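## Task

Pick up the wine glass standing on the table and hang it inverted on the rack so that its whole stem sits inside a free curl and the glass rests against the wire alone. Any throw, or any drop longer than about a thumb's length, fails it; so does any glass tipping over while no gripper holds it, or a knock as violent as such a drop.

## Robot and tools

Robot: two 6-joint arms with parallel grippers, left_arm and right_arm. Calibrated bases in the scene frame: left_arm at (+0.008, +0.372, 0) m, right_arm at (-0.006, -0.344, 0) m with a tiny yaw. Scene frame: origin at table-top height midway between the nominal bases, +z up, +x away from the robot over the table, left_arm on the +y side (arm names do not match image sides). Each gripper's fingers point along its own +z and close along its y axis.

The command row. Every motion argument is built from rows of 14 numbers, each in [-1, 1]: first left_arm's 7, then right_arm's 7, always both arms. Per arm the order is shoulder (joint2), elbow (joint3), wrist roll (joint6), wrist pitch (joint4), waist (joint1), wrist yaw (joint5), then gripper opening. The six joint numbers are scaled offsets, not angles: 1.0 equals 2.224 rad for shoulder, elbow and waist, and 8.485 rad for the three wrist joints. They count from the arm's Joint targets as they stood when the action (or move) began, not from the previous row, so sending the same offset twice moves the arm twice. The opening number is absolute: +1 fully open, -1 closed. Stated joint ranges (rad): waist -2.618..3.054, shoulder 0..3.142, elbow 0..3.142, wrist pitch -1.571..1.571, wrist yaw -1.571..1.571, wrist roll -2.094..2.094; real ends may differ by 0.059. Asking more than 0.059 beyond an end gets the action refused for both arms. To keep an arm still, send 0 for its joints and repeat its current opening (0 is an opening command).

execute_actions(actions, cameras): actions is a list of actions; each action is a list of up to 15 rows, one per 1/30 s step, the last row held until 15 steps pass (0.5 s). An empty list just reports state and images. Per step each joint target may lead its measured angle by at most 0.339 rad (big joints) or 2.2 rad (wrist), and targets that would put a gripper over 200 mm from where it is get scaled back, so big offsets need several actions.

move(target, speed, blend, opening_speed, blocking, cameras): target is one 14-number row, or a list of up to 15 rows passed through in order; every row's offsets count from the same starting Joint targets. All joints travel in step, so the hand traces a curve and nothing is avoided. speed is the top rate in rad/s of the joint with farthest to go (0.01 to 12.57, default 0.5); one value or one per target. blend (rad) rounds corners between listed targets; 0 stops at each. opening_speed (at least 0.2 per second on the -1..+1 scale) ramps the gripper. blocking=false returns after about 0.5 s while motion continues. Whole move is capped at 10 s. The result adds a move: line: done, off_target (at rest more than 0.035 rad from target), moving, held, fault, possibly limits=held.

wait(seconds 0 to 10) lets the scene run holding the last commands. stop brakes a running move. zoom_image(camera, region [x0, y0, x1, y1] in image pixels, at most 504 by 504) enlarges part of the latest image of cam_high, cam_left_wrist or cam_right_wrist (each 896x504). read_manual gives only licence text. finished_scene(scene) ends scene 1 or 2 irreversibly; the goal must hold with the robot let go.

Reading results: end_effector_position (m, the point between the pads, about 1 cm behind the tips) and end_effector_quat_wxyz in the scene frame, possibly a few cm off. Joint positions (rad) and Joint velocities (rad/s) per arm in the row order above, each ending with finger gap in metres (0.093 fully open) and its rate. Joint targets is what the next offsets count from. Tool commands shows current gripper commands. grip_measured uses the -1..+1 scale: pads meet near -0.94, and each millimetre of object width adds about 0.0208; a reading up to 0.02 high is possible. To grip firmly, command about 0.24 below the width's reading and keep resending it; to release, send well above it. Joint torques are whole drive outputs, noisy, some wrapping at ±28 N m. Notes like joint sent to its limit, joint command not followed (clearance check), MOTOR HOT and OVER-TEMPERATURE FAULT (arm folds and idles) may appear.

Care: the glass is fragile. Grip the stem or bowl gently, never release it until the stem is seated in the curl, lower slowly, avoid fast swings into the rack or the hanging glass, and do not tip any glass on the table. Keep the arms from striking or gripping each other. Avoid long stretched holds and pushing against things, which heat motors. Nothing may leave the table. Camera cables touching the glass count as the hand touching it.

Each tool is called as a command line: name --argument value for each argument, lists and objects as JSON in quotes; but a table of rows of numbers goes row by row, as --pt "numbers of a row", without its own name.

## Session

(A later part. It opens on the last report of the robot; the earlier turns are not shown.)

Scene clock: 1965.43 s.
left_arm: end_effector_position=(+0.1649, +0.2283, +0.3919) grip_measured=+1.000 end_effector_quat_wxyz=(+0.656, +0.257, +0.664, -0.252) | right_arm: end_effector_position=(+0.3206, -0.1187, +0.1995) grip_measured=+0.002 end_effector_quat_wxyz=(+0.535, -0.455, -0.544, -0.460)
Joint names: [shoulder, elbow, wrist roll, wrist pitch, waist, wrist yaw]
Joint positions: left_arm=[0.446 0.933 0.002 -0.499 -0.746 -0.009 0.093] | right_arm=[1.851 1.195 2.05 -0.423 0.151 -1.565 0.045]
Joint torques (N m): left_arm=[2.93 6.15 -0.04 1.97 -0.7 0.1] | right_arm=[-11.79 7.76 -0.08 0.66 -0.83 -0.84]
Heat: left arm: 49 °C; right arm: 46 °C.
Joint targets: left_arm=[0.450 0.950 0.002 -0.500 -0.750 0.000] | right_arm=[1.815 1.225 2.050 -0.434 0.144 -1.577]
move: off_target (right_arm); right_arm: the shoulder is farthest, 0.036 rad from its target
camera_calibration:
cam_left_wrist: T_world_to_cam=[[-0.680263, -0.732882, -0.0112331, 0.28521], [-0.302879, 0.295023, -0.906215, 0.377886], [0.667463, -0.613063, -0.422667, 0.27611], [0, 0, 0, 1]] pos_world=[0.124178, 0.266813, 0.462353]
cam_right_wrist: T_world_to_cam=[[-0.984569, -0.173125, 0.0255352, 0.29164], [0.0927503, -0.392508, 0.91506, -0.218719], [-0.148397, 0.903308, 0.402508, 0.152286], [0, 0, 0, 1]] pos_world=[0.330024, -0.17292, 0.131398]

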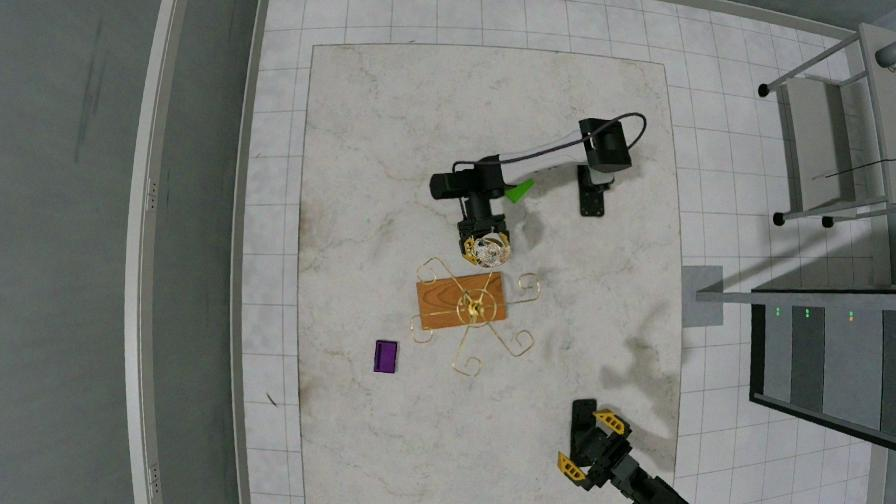

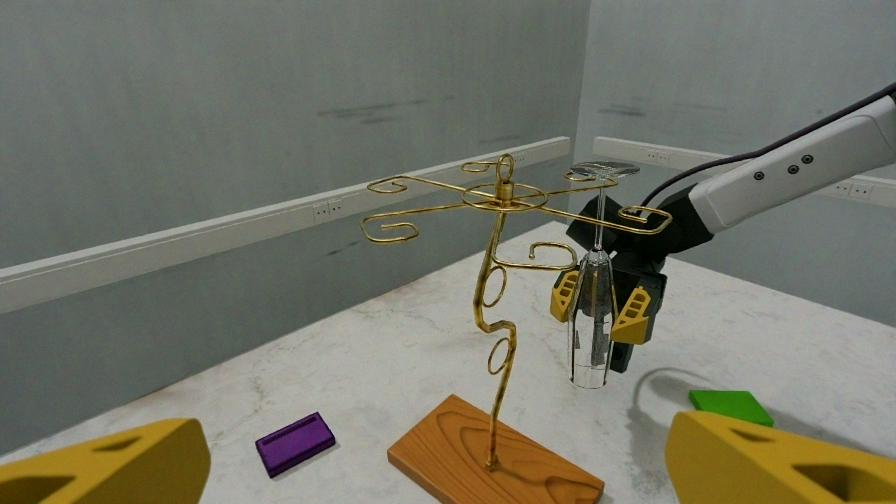

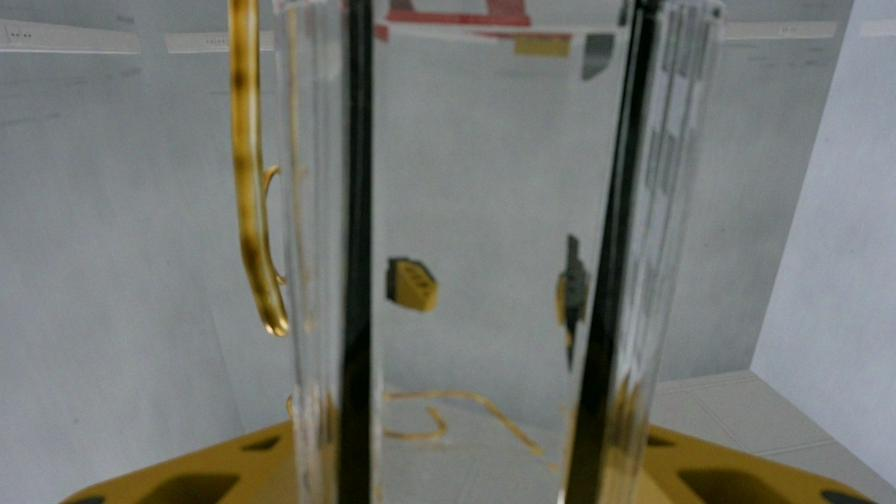

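move --pt "0 0 0 0 0 0 1 0 -0.01619 0 0.00354 0 0 -0.25" --pt "0 0 0 0 0 0 1 0 -0.0272 0 0.00666 0 0 -0.25" --speed '[0.06,0.02]' --cameras '["all"]'

zoom_image --camera "cam_left_wrist" --region '[560, 150, 650, 220]'

zoom_image --camera "cam_high" --region '[470, 233, 516, 279]'

Scene clock: 1993.10 s.
left_arm: end_effector_position=(+0.1649, +0.2283, +0.3919) grip_measured=+1.000 end_effector_quat_wxyz=(+0.656, +0.257, +0.664, -0.252) | right_arm: end_effector_position=(+0.3186, -0.1191, +0.1949) grip_measured=+0.002 end_effector_quat_wxyz=(+0.534, -0.454, -0.545, -0.461)
Joint names: [shoulder, elbow, wrist roll, wrist pitch, waist, wrist yaw]
Joint positions: left_arm=[0.446 0.933 0.002 -0.499 -0.746 -0.009 0.093] | right_arm=[1.85 1.174 2.05 -0.397 0.151 -1.565 0.045]
Joint torques (N m): left_arm=[2.99 6.06 -0.09 1.97 -0.9 0.14] | right_arm=[-11.69 4.53 -0.08 0.88 -0.8 -0.84]
Heat: left arm: 49 °C; right arm: 52 °C.
Joint targets: left_arm=[0.450 0.950 0.002 -0.500 -0.750 0.000] | right_arm=[1.815 1.164 2.050 -0.377 0.145 -1.577]
move: done
camera_calibration:
cam_left_wrist: T_world_to_cam=[[-0.680263, -0.732882, -0.0112331, 0.28521], [-0.302879, 0.295023, -0.906215, 0.377886], [0.667463, -0.613063, -0.422667, 0.27611], [0, 0, 0, 1]] pos_world=[0.124178, 0.266813, 0.462353]
cam_right_wrist: T_world_to_cam=[[-0.984714, -0.172904, 0.0210382, 0.290685], [0.0885561, -0.392974, 0.915276, -0.213108], [-0.149987, 0.903148, 0.402279, 0.15472], [0, 0, 0, 1]] pos_world=[0.32832, -0.17322, 0.126697]

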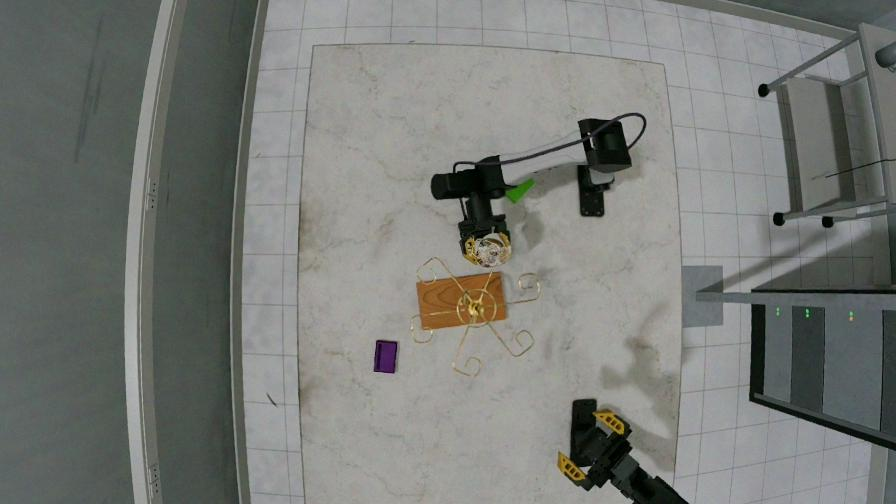

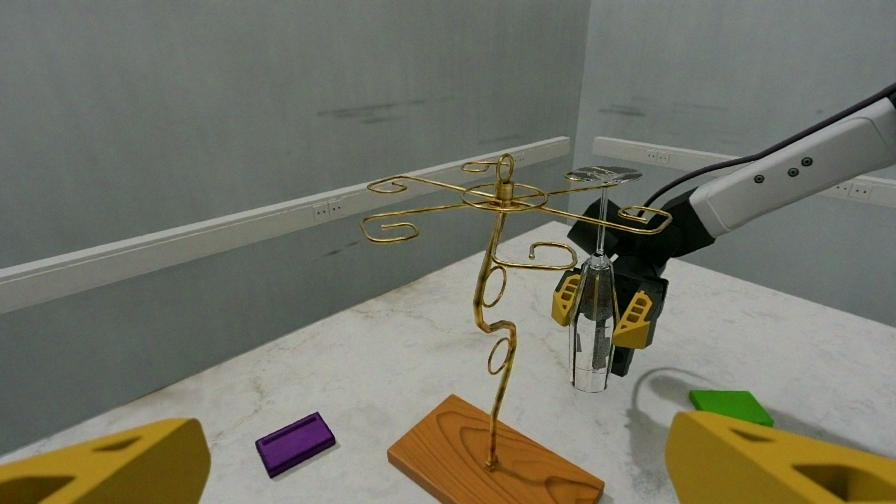

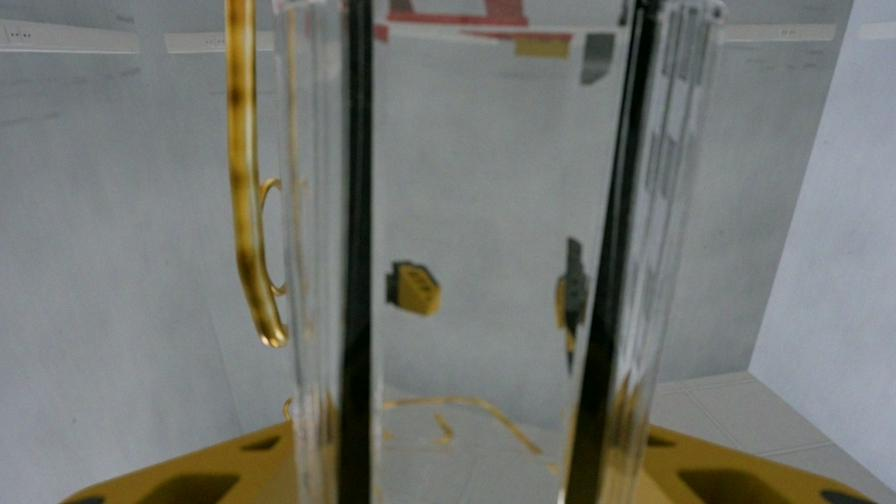

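Scaled by 5.600 from the camera's 896x504 image, which has a finer 1280x720 frame.

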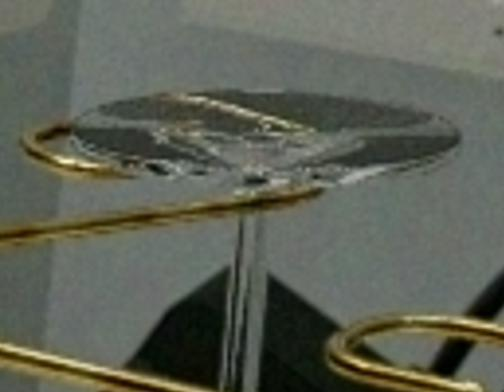

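Scaled by 10.957 from the camera's 896x504 image, which has a finer 1280x720 frame.

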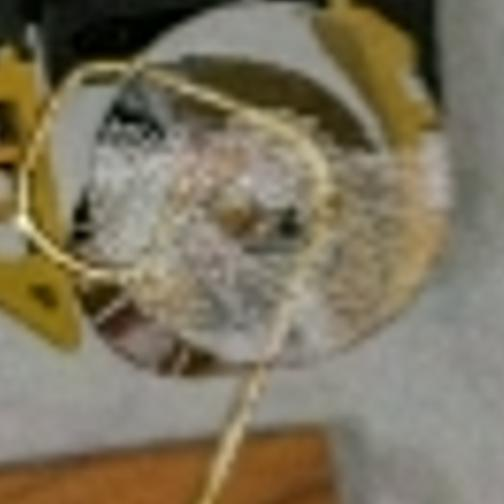

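move --target '[0,0,0,0,0,0,1, 0,-0.0036,0,0.0009,0,0,-0.25]' --speed 0.02 --cameras '["all"]'

zoom_image --camera "cam_left_wrist" --region '[560, 150, 650, 220]'

Scene clock: 2006.87 s.
left_arm: end_effector_position=(+0.1649, +0.2283, +0.3919) grip_measured=+1.000 end_effector_quat_wxyz=(+0.656, +0.257, +0.664, -0.252) | right_arm: end_effector_position=(+0.3176, -0.1192, +0.1947) grip_measured=+0.002 end_effector_quat_wxyz=(+0.533, -0.453, -0.545, -0.462)
Joint names: [shoulder, elbow, wrist roll, wrist pitch, waist, wrist yaw]
Joint positions: left_arm=[0.446 0.933 0.002 -0.499 -0.746 -0.009 0.093] | right_arm=[1.846 1.167 2.05 -0.392 0.151 -1.565 0.045]
Joint torques (N m): left_arm=[2.99 5.98 -0.05 1.96 -0.66 0.06] | right_arm=[-11.49 4.46 -0.11 0.93 -0.72 -0.86]
Heat: left arm: 49 °C; right arm: 53 °C.
Joint targets: left_arm=[0.450 0.950 0.002 -0.500 -0.750 0.000] | right_arm=[1.815 1.156 2.050 -0.370 0.145 -1.577]
move: done
camera_calibration:
cam_left_wrist: T_world_to_cam=[[-0.680263, -0.732882, -0.0112331, 0.28521], [-0.302879, 0.295023, -0.906215, 0.377886], [0.667463, -0.613063, -0.422667, 0.27611], [0, 0, 0, 1]] pos_world=[0.124178, 0.266813, 0.462353]
cam_right_wrist: T_world_to_cam=[[-0.984766, -0.172961, 0.0179067, 0.290282], [0.0857417, -0.39341, 0.915356, -0.212148], [-0.151276, 0.902947, 0.402247, 0.155122], [0, 0, 0, 1]] pos_world=[0.327516, -0.173321, 0.126596]

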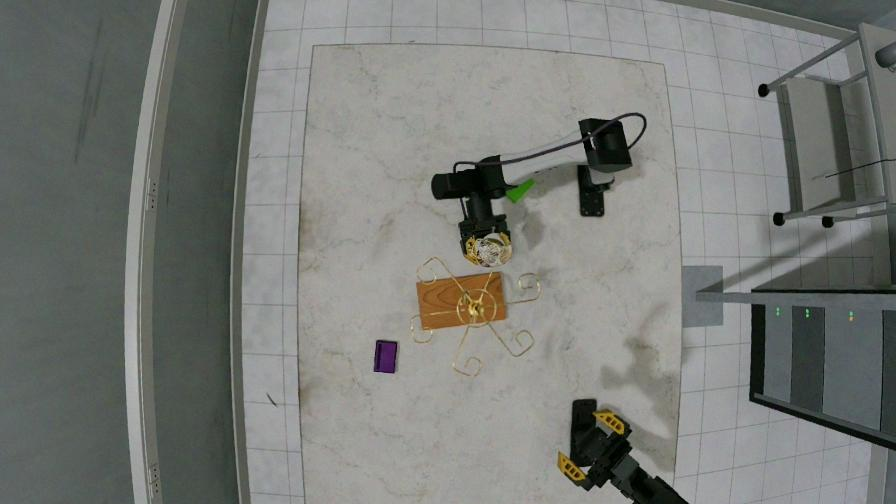

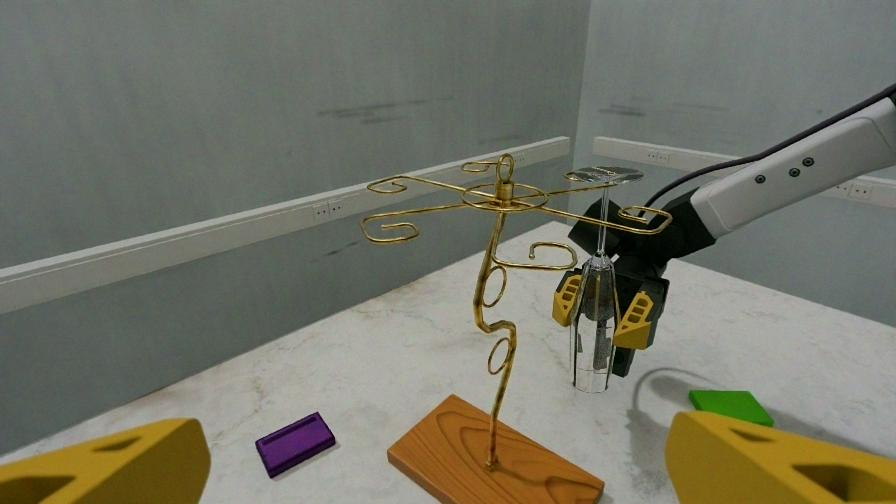

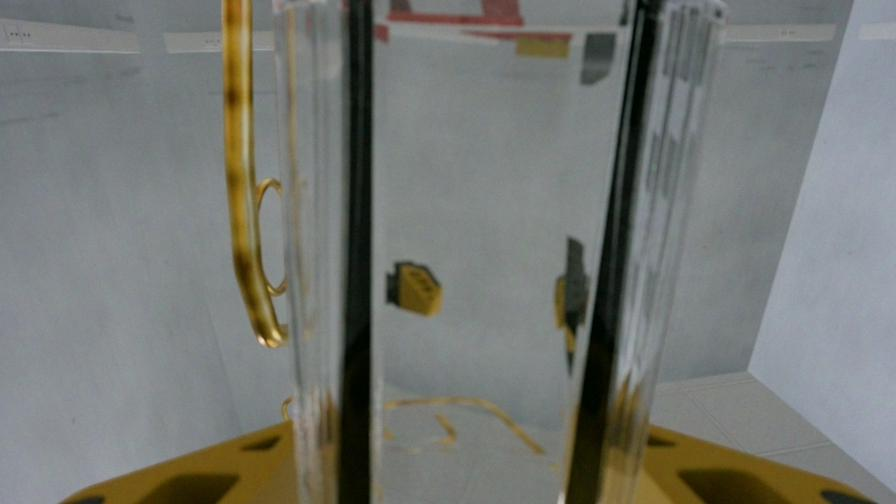

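Scaled by 5.600 from the camera's 896x504 image, which has a finer 1280x720 frame.

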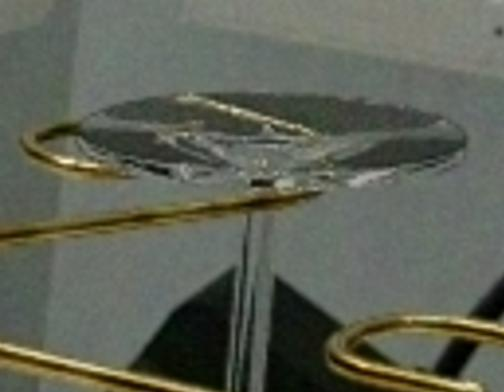

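move --target '[0,0,0,0,0,0,1, 0,0,0,0,0,0,0.05]' --speed 0.05 --opening_speed 0.2 --cameras '["cam_left_wrist", "cam_right_wrist"]'

move --target '[0,0,0,0,0,0,1, 0,0,0,0,0,0,0.15]' --speed 0.05 --opening_speed 0.2 --cameras '["cam_left_wrist", "cam_right_wrist"]'

zoom_image --camera "cam_left_wrist" --region '[560, 150, 650, 220]'

Scene clock: 2024.93 s.
left_arm: end_effector_position=(+0.1649, +0.2283, +0.3919) grip_measured=+1.000 end_effector_quat_wxyz=(+0.656, +0.257, +0.664, -0.252) | right_arm: end_effector_position=(+0.3176, -0.1192, +0.1947) grip_measured=+0.056 end_effector_quat_wxyz=(+0.533, -0.453, -0.546, -0.462)
Joint names: [shoulder, elbow, wrist roll, wrist pitch, waist, wrist yaw]
Joint positions: left_arm=[0.446 0.933 0.002 -0.499 -0.746 -0.009 0.093] | right_arm=[1.846 1.167 2.05 -0.39 0.151 -1.565 0.048]
Joint torques (N m): left_arm=[2.91 6.05 -0.1 1.95 -0.81 0.11] | right_arm=[-11.32 4.51 -0.09 0.93 -0.85 -0.84]
Heat: left arm: 49 °C; right arm: 52 °C.
Joint targets: left_arm=[0.450 0.950 0.002 -0.500 -0.750 0.000] | right_arm=[1.815 1.156 2.050 -0.370 0.145 -1.577]
move: done
camera_calibration:
cam_left_wrist: T_world_to_cam=[[-0.680263, -0.732882, -0.0112331, 0.28521], [-0.302879, 0.295023, -0.906215, 0.377886], [0.667463, -0.613063, -0.422667, 0.27611], [0, 0, 0, 1]] pos_world=[0.124178, 0.266813, 0.462353]
cam_right_wrist: T_world_to_cam=[[-0.984791, -0.172927, 0.0168089, 0.290631], [0.084736, -0.393582, 0.915376, -0.211868], [-0.151677, 0.902878, 0.402249, 0.155271], [0, 0, 0, 1]] pos_world=[0.327715, -0.173321, 0.126596]
Images, in order (width x height): cam_left_wrist 896x504, cam_right_wrist 896x504.

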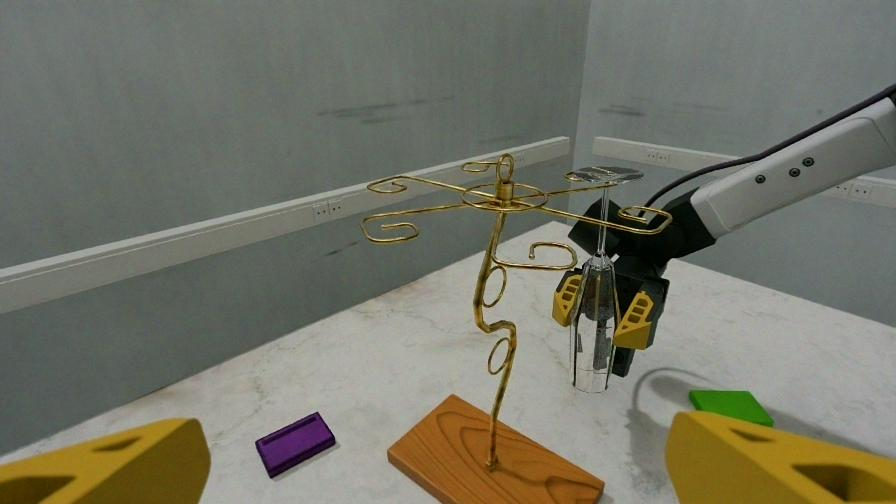

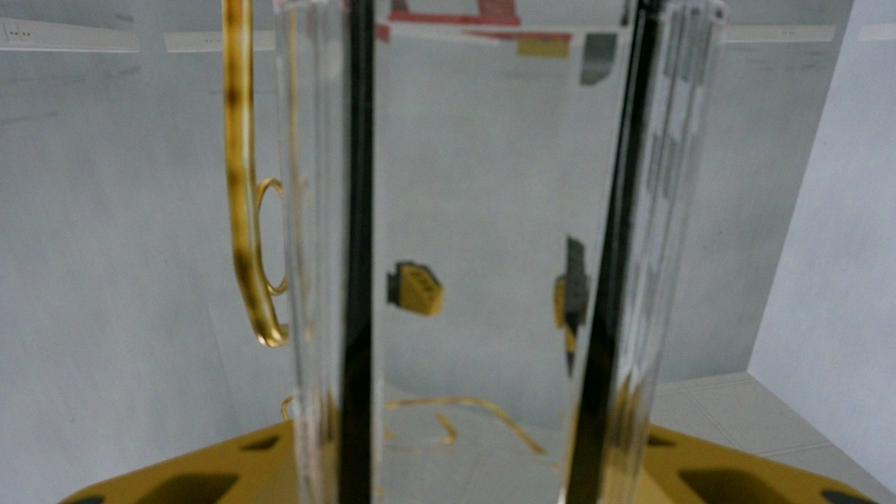

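Scene clock: 2025.63 s.
left_arm: end_effector_position=(+0.1649, +0.2283, +0.3919) grip_measured=+1.000 end_effector_quat_wxyz=(+0.656, +0.257, +0.664, -0.252) | right_arm: end_effector_position=(+0.3177, -0.1192, +0.1948) grip_measured=+0.147 end_effector_quat_wxyz=(+0.532, -0.452, -0.546, -0.463)
Joint names: [shoulder, elbow, wrist roll, wrist pitch, waist, wrist yaw]
Joint positions: left_arm=[0.446 0.933 0.002 -0.499 -0.746 -0.009 0.093] | right_arm=[1.846 1.167 2.05 -0.388 0.151 -1.565 0.052]
Joint torques (N m): left_arm=[2.82 6.15 -0.13 1.98 -0.72 0.11] | right_arm=[-11.37 4.51 -0.11 0.91 -0.72 -0.89]
Heat: left arm: 49 °C; right arm: 52 °C.
Joint targets: left_arm=[0.450 0.950 0.002 -0.500 -0.750 0.000] | right_arm=[1.815 1.156 2.050 -0.369 0.145 -1.577]
move: done
camera_calibration:
cam_left_wrist: T_world_to_cam=[[-0.680263, -0.732882, -0.0112331, 0.28521], [-0.302879, 0.295023, -0.906215, 0.377886], [0.667463, -0.613063, -0.422667, 0.27611], [0, 0, 0, 1]] pos_world=[0.124178, 0.266813, 0.462353]
cam_right_wrist: T_world_to_cam=[[-0.984815, -0.172968, 0.0149036, 0.291068], [0.0830397, -0.393923, 0.915385, -0.211389], [-0.152462, 0.902722, 0.402305, 0.155525], [0, 0, 0, 1]] pos_world=[0.327913, -0.173321, 0.126596]
Images, in order (width x height): cam_left_wrist 896x504, cam_right_wrist 896x504.

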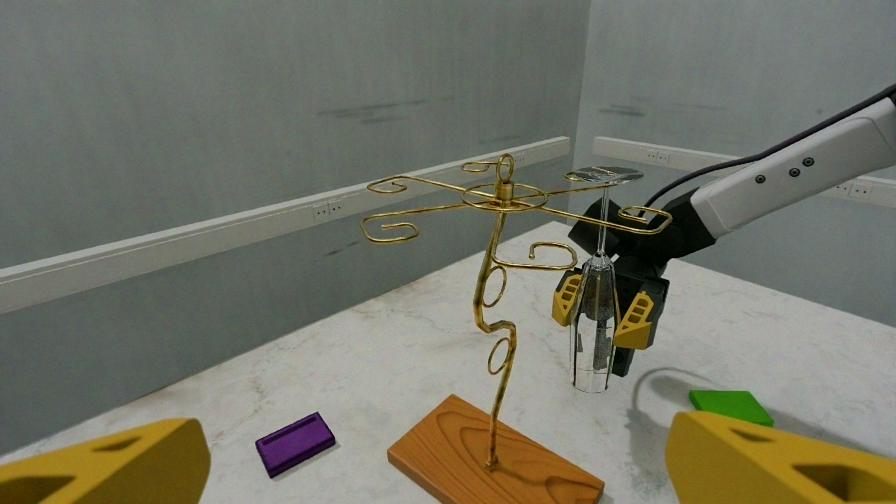

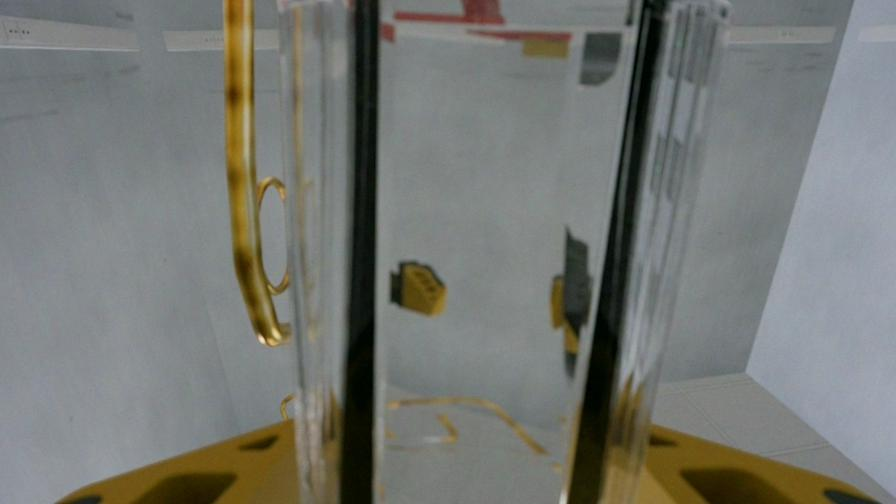

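Scaled by 5.600 from the camera's 896x504 image, which has a finer 1280x720 frame.

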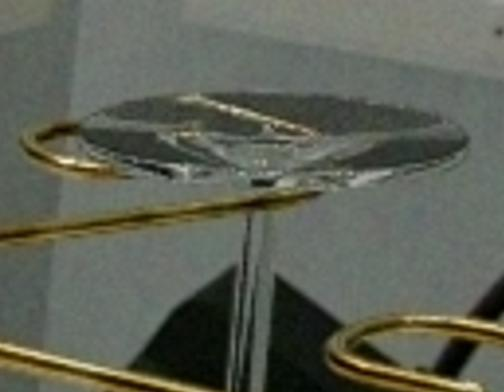

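move --target '[0,0,0,0,0,0,1, 0,0,0,0,0,0,0.22]' --speed 0.05 --opening_speed 0.2 --cameras '["cam_left_wrist", "cam_right_wrist"]'

move --target '[0,0,0,0,0,0,1, 0,0,0,0,0,0,0.35]' --speed 0.05 --opening_speed 0.2 --cameras '["all"]'

zoom_image --camera "cam_left_wrist" --region '[560, 150, 650, 220]'

zoom_image --camera "cam_high" --region '[470, 233, 516, 279]'

Scene clock: 2035.77 s.
left_arm: end_effector_position=(+0.1649, +0.2283, +0.3919) grip_measured=+1.000 end_effector_quat_wxyz=(+0.656, +0.257, +0.664, -0.252) | right_arm: end_effector_position=(+0.3178, -0.1192, +0.1949) grip_measured=+0.217 end_effector_quat_wxyz=(+0.532, -0.451, -0.546, -0.463)
Joint names: [shoulder, elbow, wrist roll, wrist pitch, waist, wrist yaw]
Joint positions: left_arm=[0.446 0.933 0.002 -0.499 -0.746 -0.009 0.093] | right_arm=[1.846 1.167 2.05 -0.387 0.151 -1.566 0.056]
Joint torques (N m): left_arm=[3 6.13 -0.07 1.99 -0.84 0.06] | right_arm=[-11.23 4.59 -0.09 0.9 -0.77 -0.83]
Heat: left arm: 49 °C; right arm: 51 °C.
Joint targets: left_arm=[0.450 0.950 0.002 -0.500 -0.750 0.000] | right_arm=[1.815 1.156 2.050 -0.369 0.145 -1.577]
move: done
camera_calibration:
cam_left_wrist: T_world_to_cam=[[-0.680263, -0.732882, -0.0112331, 0.28521], [-0.302879, 0.295023, -0.906215, 0.377886], [0.667463, -0.613063, -0.422667, 0.27611], [0, 0, 0, 1]] pos_world=[0.124178, 0.266813, 0.462353]
cam_right_wrist: T_world_to_cam=[[-0.984773, -0.173299, 0.0137642, 0.291252], [0.0822423, -0.394658, 0.91514, -0.211377], [-0.153161, 0.902337, 0.402901, 0.155456], [0, 0, 0, 1]] pos_world=[0.328011, -0.173222, 0.126797]
Images, in order (width x height): cam_left_wrist 896x504, cam_right_wrist 896x504.

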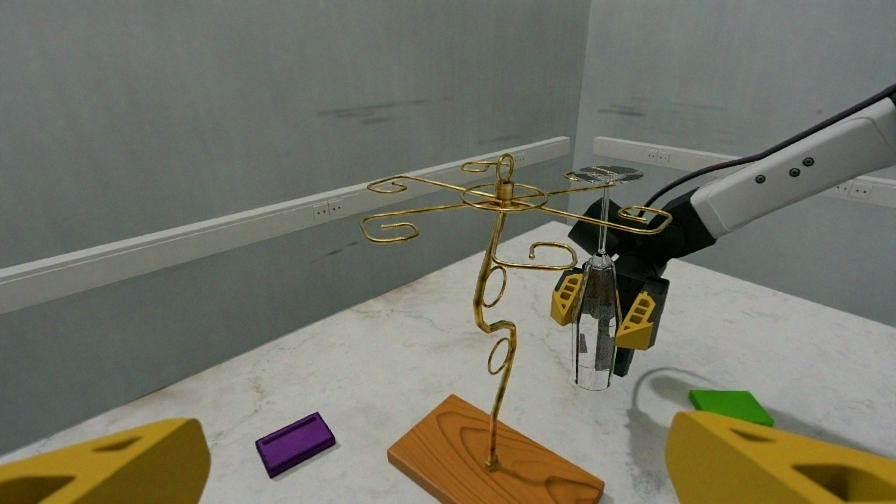

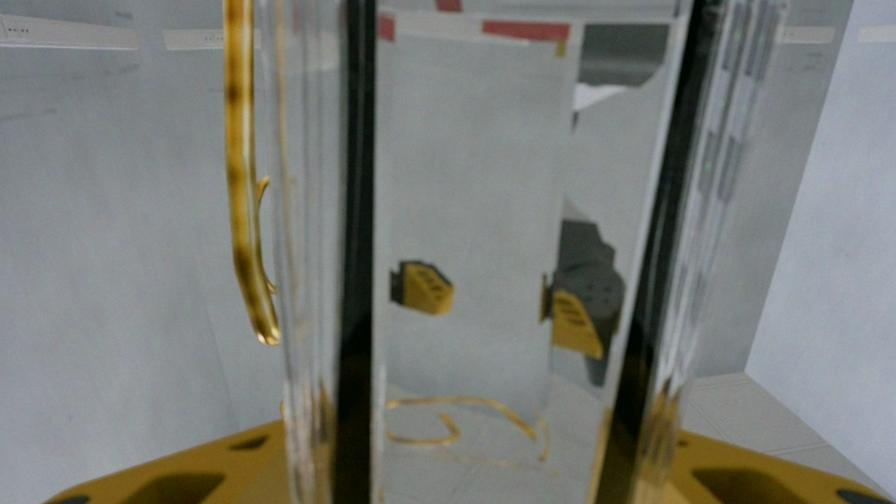

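Scene clock: 2036.63 s.
left_arm: end_effector_position=(+0.1649, +0.2283, +0.3919) grip_measured=+1.000 end_effector_quat_wxyz=(+0.656, +0.257, +0.664, -0.252) | right_arm: end_effector_position=(+0.3177, -0.1192, +0.1950) grip_measured=+0.347 end_effector_quat_wxyz=(+0.532, -0.451, -0.546, -0.463)
Joint names: [shoulder, elbow, wrist roll, wrist pitch, waist, wrist yaw]
Joint positions: left_arm=[0.446 0.933 0.002 -0.499 -0.746 -0.009 0.093] | right_arm=[1.846 1.167 2.05 -0.387 0.151 -1.566 0.062]
Joint torques (N m): left_arm=[2.81 6.05 -0.04 2.03 -0.85 0.04] | right_arm=[-11.19 4.55 -0.1 0.92 -0.73 -0.9]
Heat: left arm: 49 °C; right arm: 51 °C.
Joint targets: left_arm=[0.450 0.950 0.002 -0.500 -0.750 0.000] | right_arm=[1.815 1.156 2.050 -0.369 0.145 -1.577]
move: done
camera_calibration:
cam_left_wrist: T_world_to_cam=[[-0.680263, -0.732882, -0.0112331, 0.28521], [-0.302879, 0.295023, -0.906215, 0.377886], [0.667463, -0.613063, -0.422667, 0.27611], [0, 0, 0, 1]] pos_world=[0.124178, 0.266813, 0.462353]
cam_right_wrist: T_world_to_cam=[[-0.984744, -0.173495, 0.0133879, 0.291255], [0.0820318, -0.394999, 0.915012, -0.211352], [-0.153462, 0.902151, 0.403205, 0.155484], [0, 0, 0, 1]] pos_world=[0.32801, -0.173223, 0.126798]

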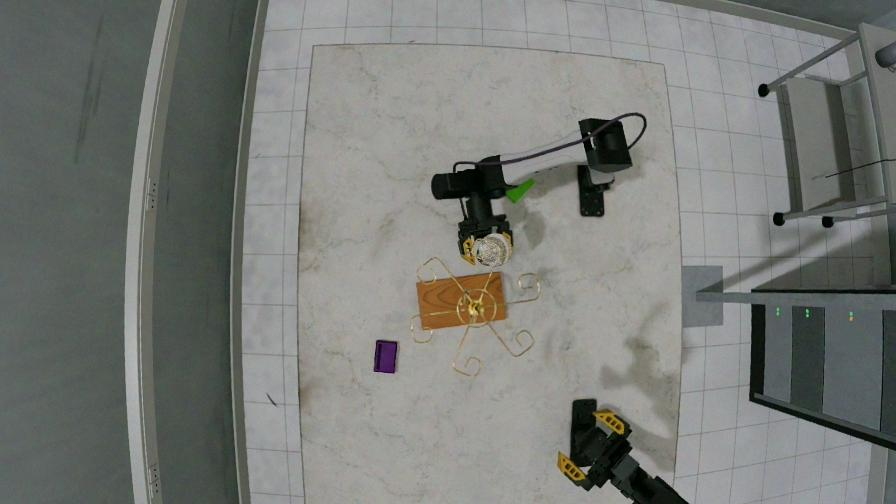

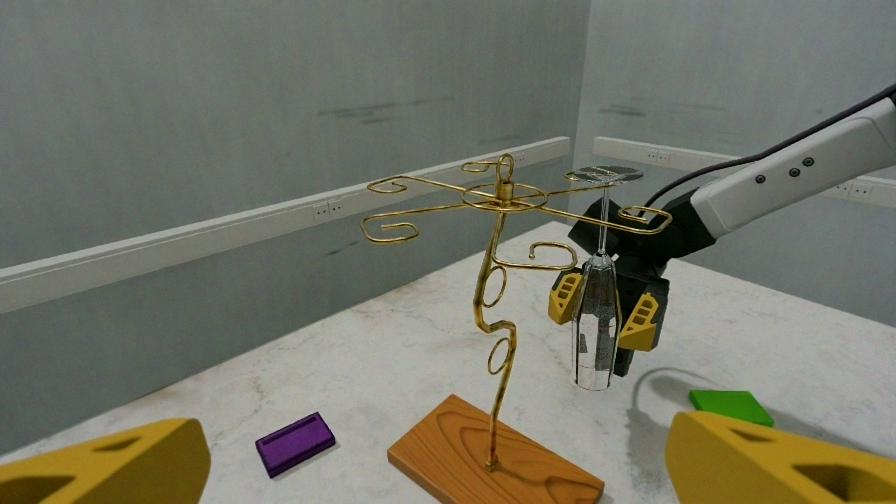

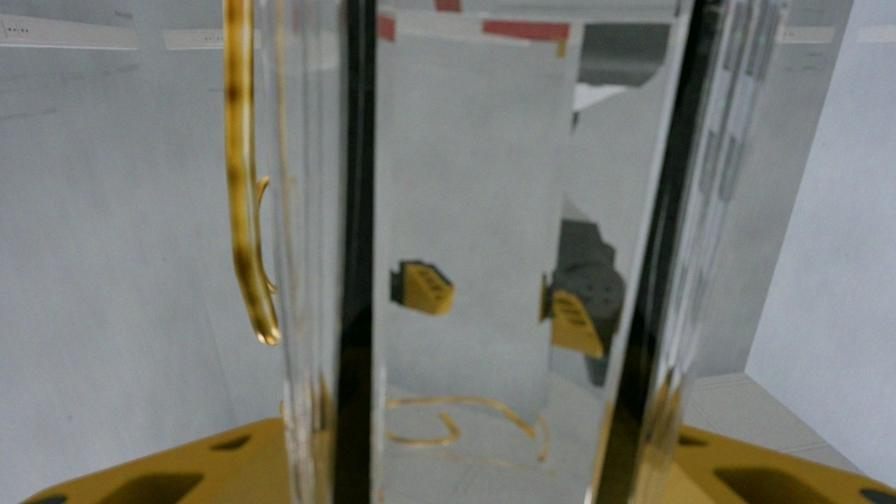

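Scaled by 5.600 from the camera's 896x504 image, which has a finer 1280x720 frame.

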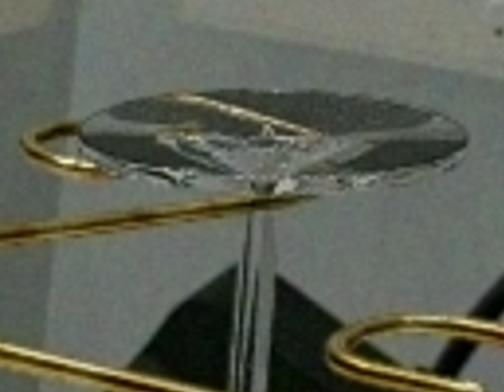

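Scaled by 10.957 from the camera's 896x504 image, which has a finer 1280x720 frame.

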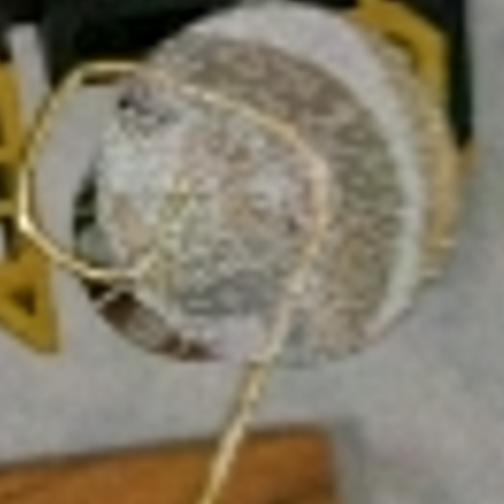

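move --target '[0,0,0,0,0,0,1, 0,0,0,0,0,0,1]' --speed 0.05 --opening_speed 0.5 --cameras '["cam_left_wrist", "cam_right_wrist"]'

move --target '[0,0,0,0,0,0,1, -0.0463,-0.06147,0,0.00218,-0.10432,0,1]' --speed 0.12 --cameras '["all"]'

zoom_image --camera "cam_left_wrist" --region '[520, 150, 700, 420]'

zoom_image --camera "cam_high" --region '[470, 233, 516, 279]'

zoom_image --camera "cam_left_wrist" --region '[560, 155, 640, 215]'

Scene clock: 2082.83 s.
left_arm: end_effector_position=(+0.1649, +0.2283, +0.3919) grip_measured=+1.000 end_effector_quat_wxyz=(+0.656, +0.257, +0.664, -0.252) | right_arm: end_effector_position=(+0.3177, -0.1192, +0.1951) grip_measured=+0.999 end_effector_quat_wxyz=(+0.532, -0.451, -0.546, -0.463)
Joint names: [shoulder, elbow, wrist roll, wrist pitch, waist, wrist yaw]
Joint positions: left_arm=[0.446 0.933 0.002 -0.499 -0.746 -0.009 0.093] | right_arm=[1.846 1.167 2.05 -0.386 0.151 -1.567 0.093]
Joint torques (N m): left_arm=[2.97 6.12 -0.05 1.97 -0.77 0.06] | right_arm=[-11.23 4.56 -0.1 0.87 -0.76 -0.86]
Heat: left arm: 49 °C; right arm: 51 °C.
Joint targets: left_arm=[0.450 0.950 0.002 -0.500 -0.750 0.000] | right_arm=[1.815 1.156 2.050 -0.369 0.145 -1.577]
move: done
camera_calibration:
cam_left_wrist: T_world_to_cam=[[-0.680263, -0.732882, -0.0112331, 0.28521], [-0.302879, 0.295023, -0.906215, 0.377886], [0.667463, -0.613063, -0.422667, 0.27611], [0, 0, 0, 1]] pos_world=[0.124178, 0.266813, 0.462353]
cam_right_wrist: T_world_to_cam=[[-0.984716, -0.173682, 0.0130323, 0.291355], [0.0818305, -0.395301, 0.9149, -0.211424], [-0.15375, 0.901982, 0.403471, 0.155491], [0, 0, 0, 1]] pos_world=[0.328109, -0.173223, 0.126899]
Images, in order (width x height): cam_left_wrist 896x504, cam_right_wrist 896x504.

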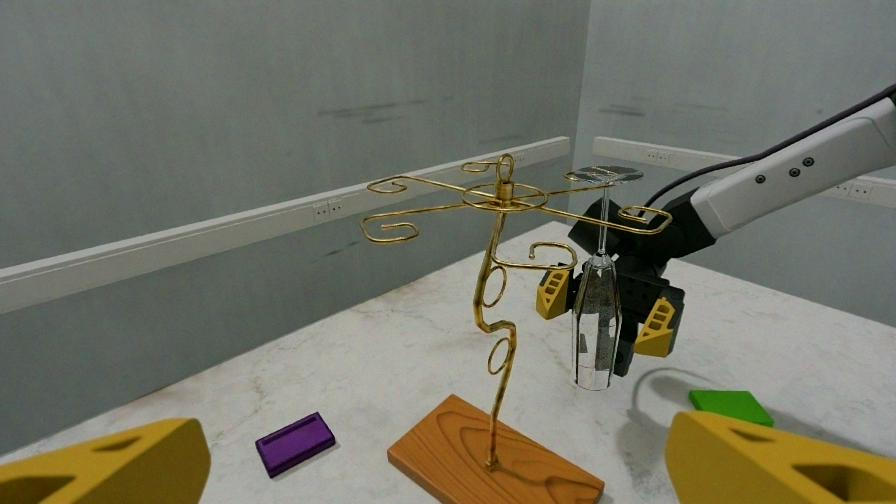

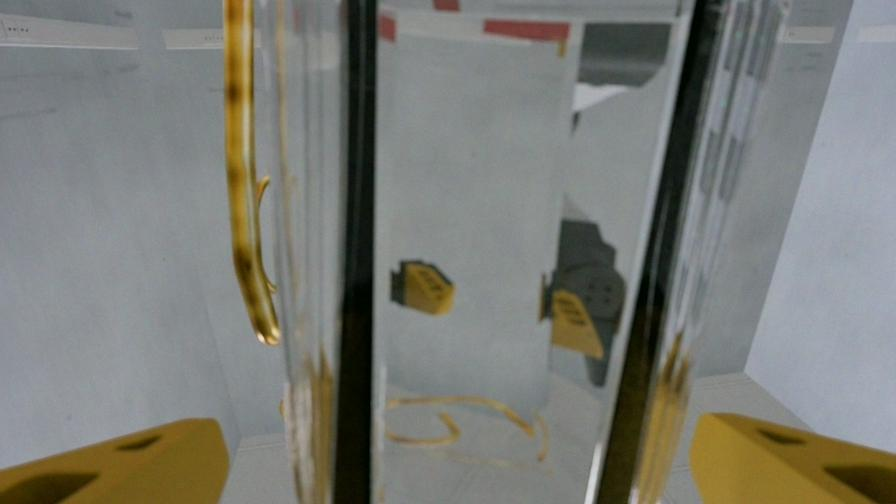

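Scene clock: 2085.13 s.
left_arm: end_effector_position=(+0.1649, +0.2283, +0.3919) grip_measured=+1.000 end_effector_quat_wxyz=(+0.656, +0.257, +0.664, -0.252) | right_arm: end_effector_position=(+0.3295, -0.1980, +0.1945) grip_measured=+0.999 end_effector_quat_wxyz=(-0.478, +0.514, +0.487, +0.520)
Joint names: [shoulder, elbow, wrist roll, wrist pitch, waist, wrist yaw]
Joint positions: left_arm=[0.446 0.933 0.002 -0.499 -0.746 -0.009 0.093] | right_arm=[1.738 1.031 2.05 -0.369 -0.082 -1.567 0.093]
Joint torques (N m): left_arm=[3.07 6.13 -0.08 1.99 -0.87 0.08] | right_arm=[-9.73 4.38 -0.09 0.91 -0.65 -0.82]
Heat: left arm: 49 °C; right arm: 51 °C.
Joint targets: left_arm=[0.450 0.950 0.002 -0.500 -0.750 0.000] | right_arm=[1.712 1.020 2.050 -0.351 -0.087 -1.577]
move: done
camera_calibration:
cam_left_wrist: T_world_to_cam=[[-0.680263, -0.732882, -0.0112331, 0.28521], [-0.302879, 0.295023, -0.906215, 0.377886], [0.667463, -0.613063, -0.422667, 0.27611], [0, 0, 0, 1]] pos_world=[0.124178, 0.266813, 0.462353]
cam_right_wrist: T_world_to_cam=[[-0.997988, 0.05883, 0.0236373, 0.33759], [-0.00216265, -0.404193, 0.914671, -0.217022], [0.0633641, 0.91278, 0.403507, 0.159163], [0, 0, 0, 1]] pos_world=[0.326356, -0.25286, 0.126301]

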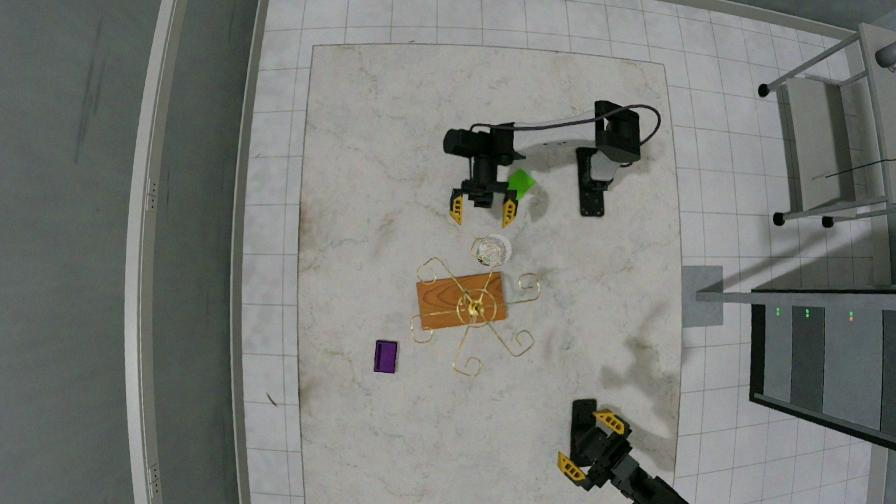

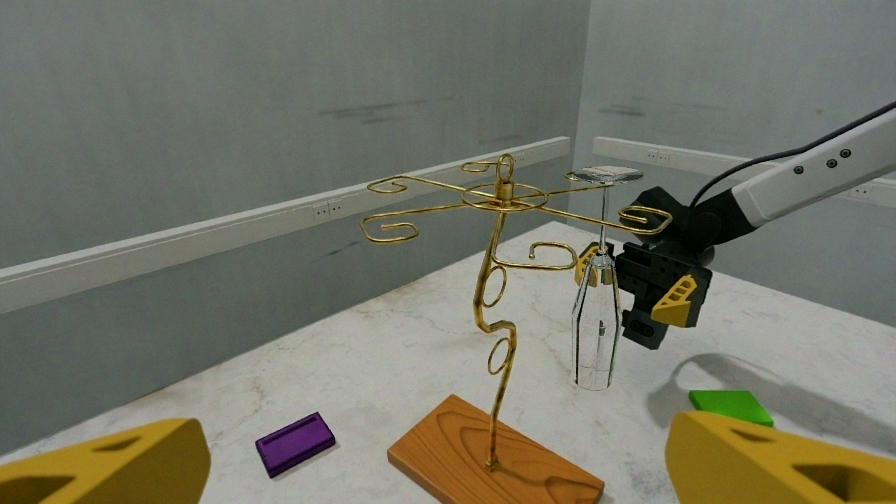

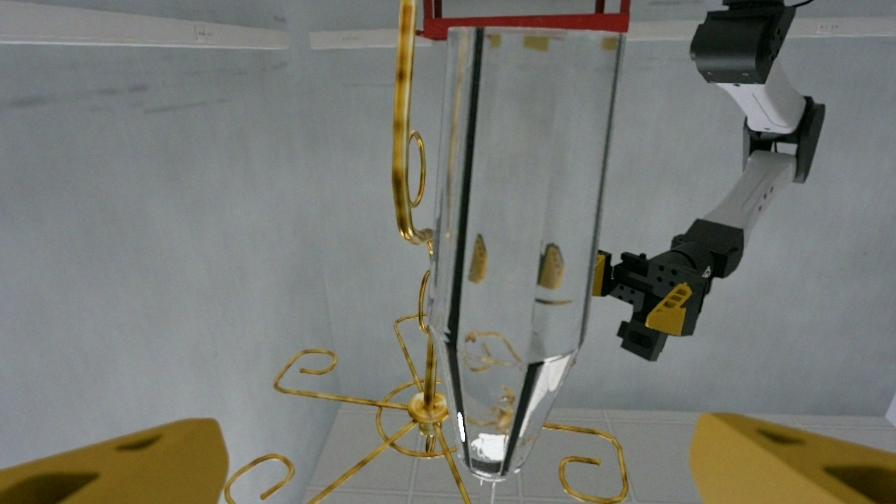

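Scaled by 1.867 from the camera's 896x504 image, which has a finer 1280x720 frame.

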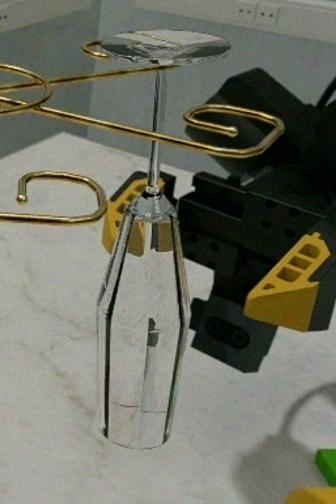

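Scaled by 10.957 from the camera's 896x504 image, which has a finer 1280x720 frame.

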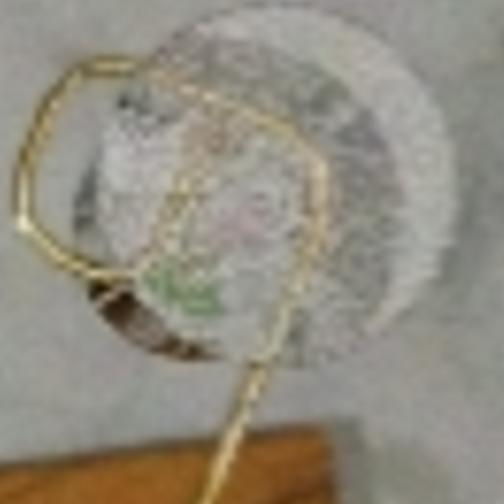

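Scaled by 6.300 from the camera's 896x504 image, which has a finer 1280x720 frame.

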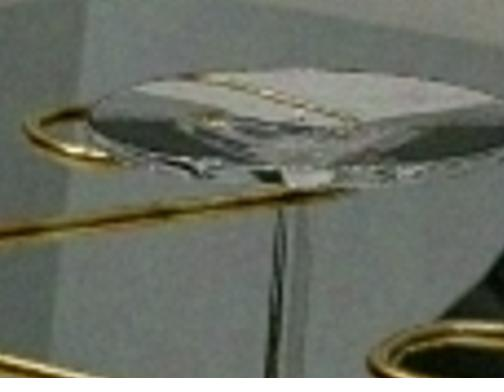

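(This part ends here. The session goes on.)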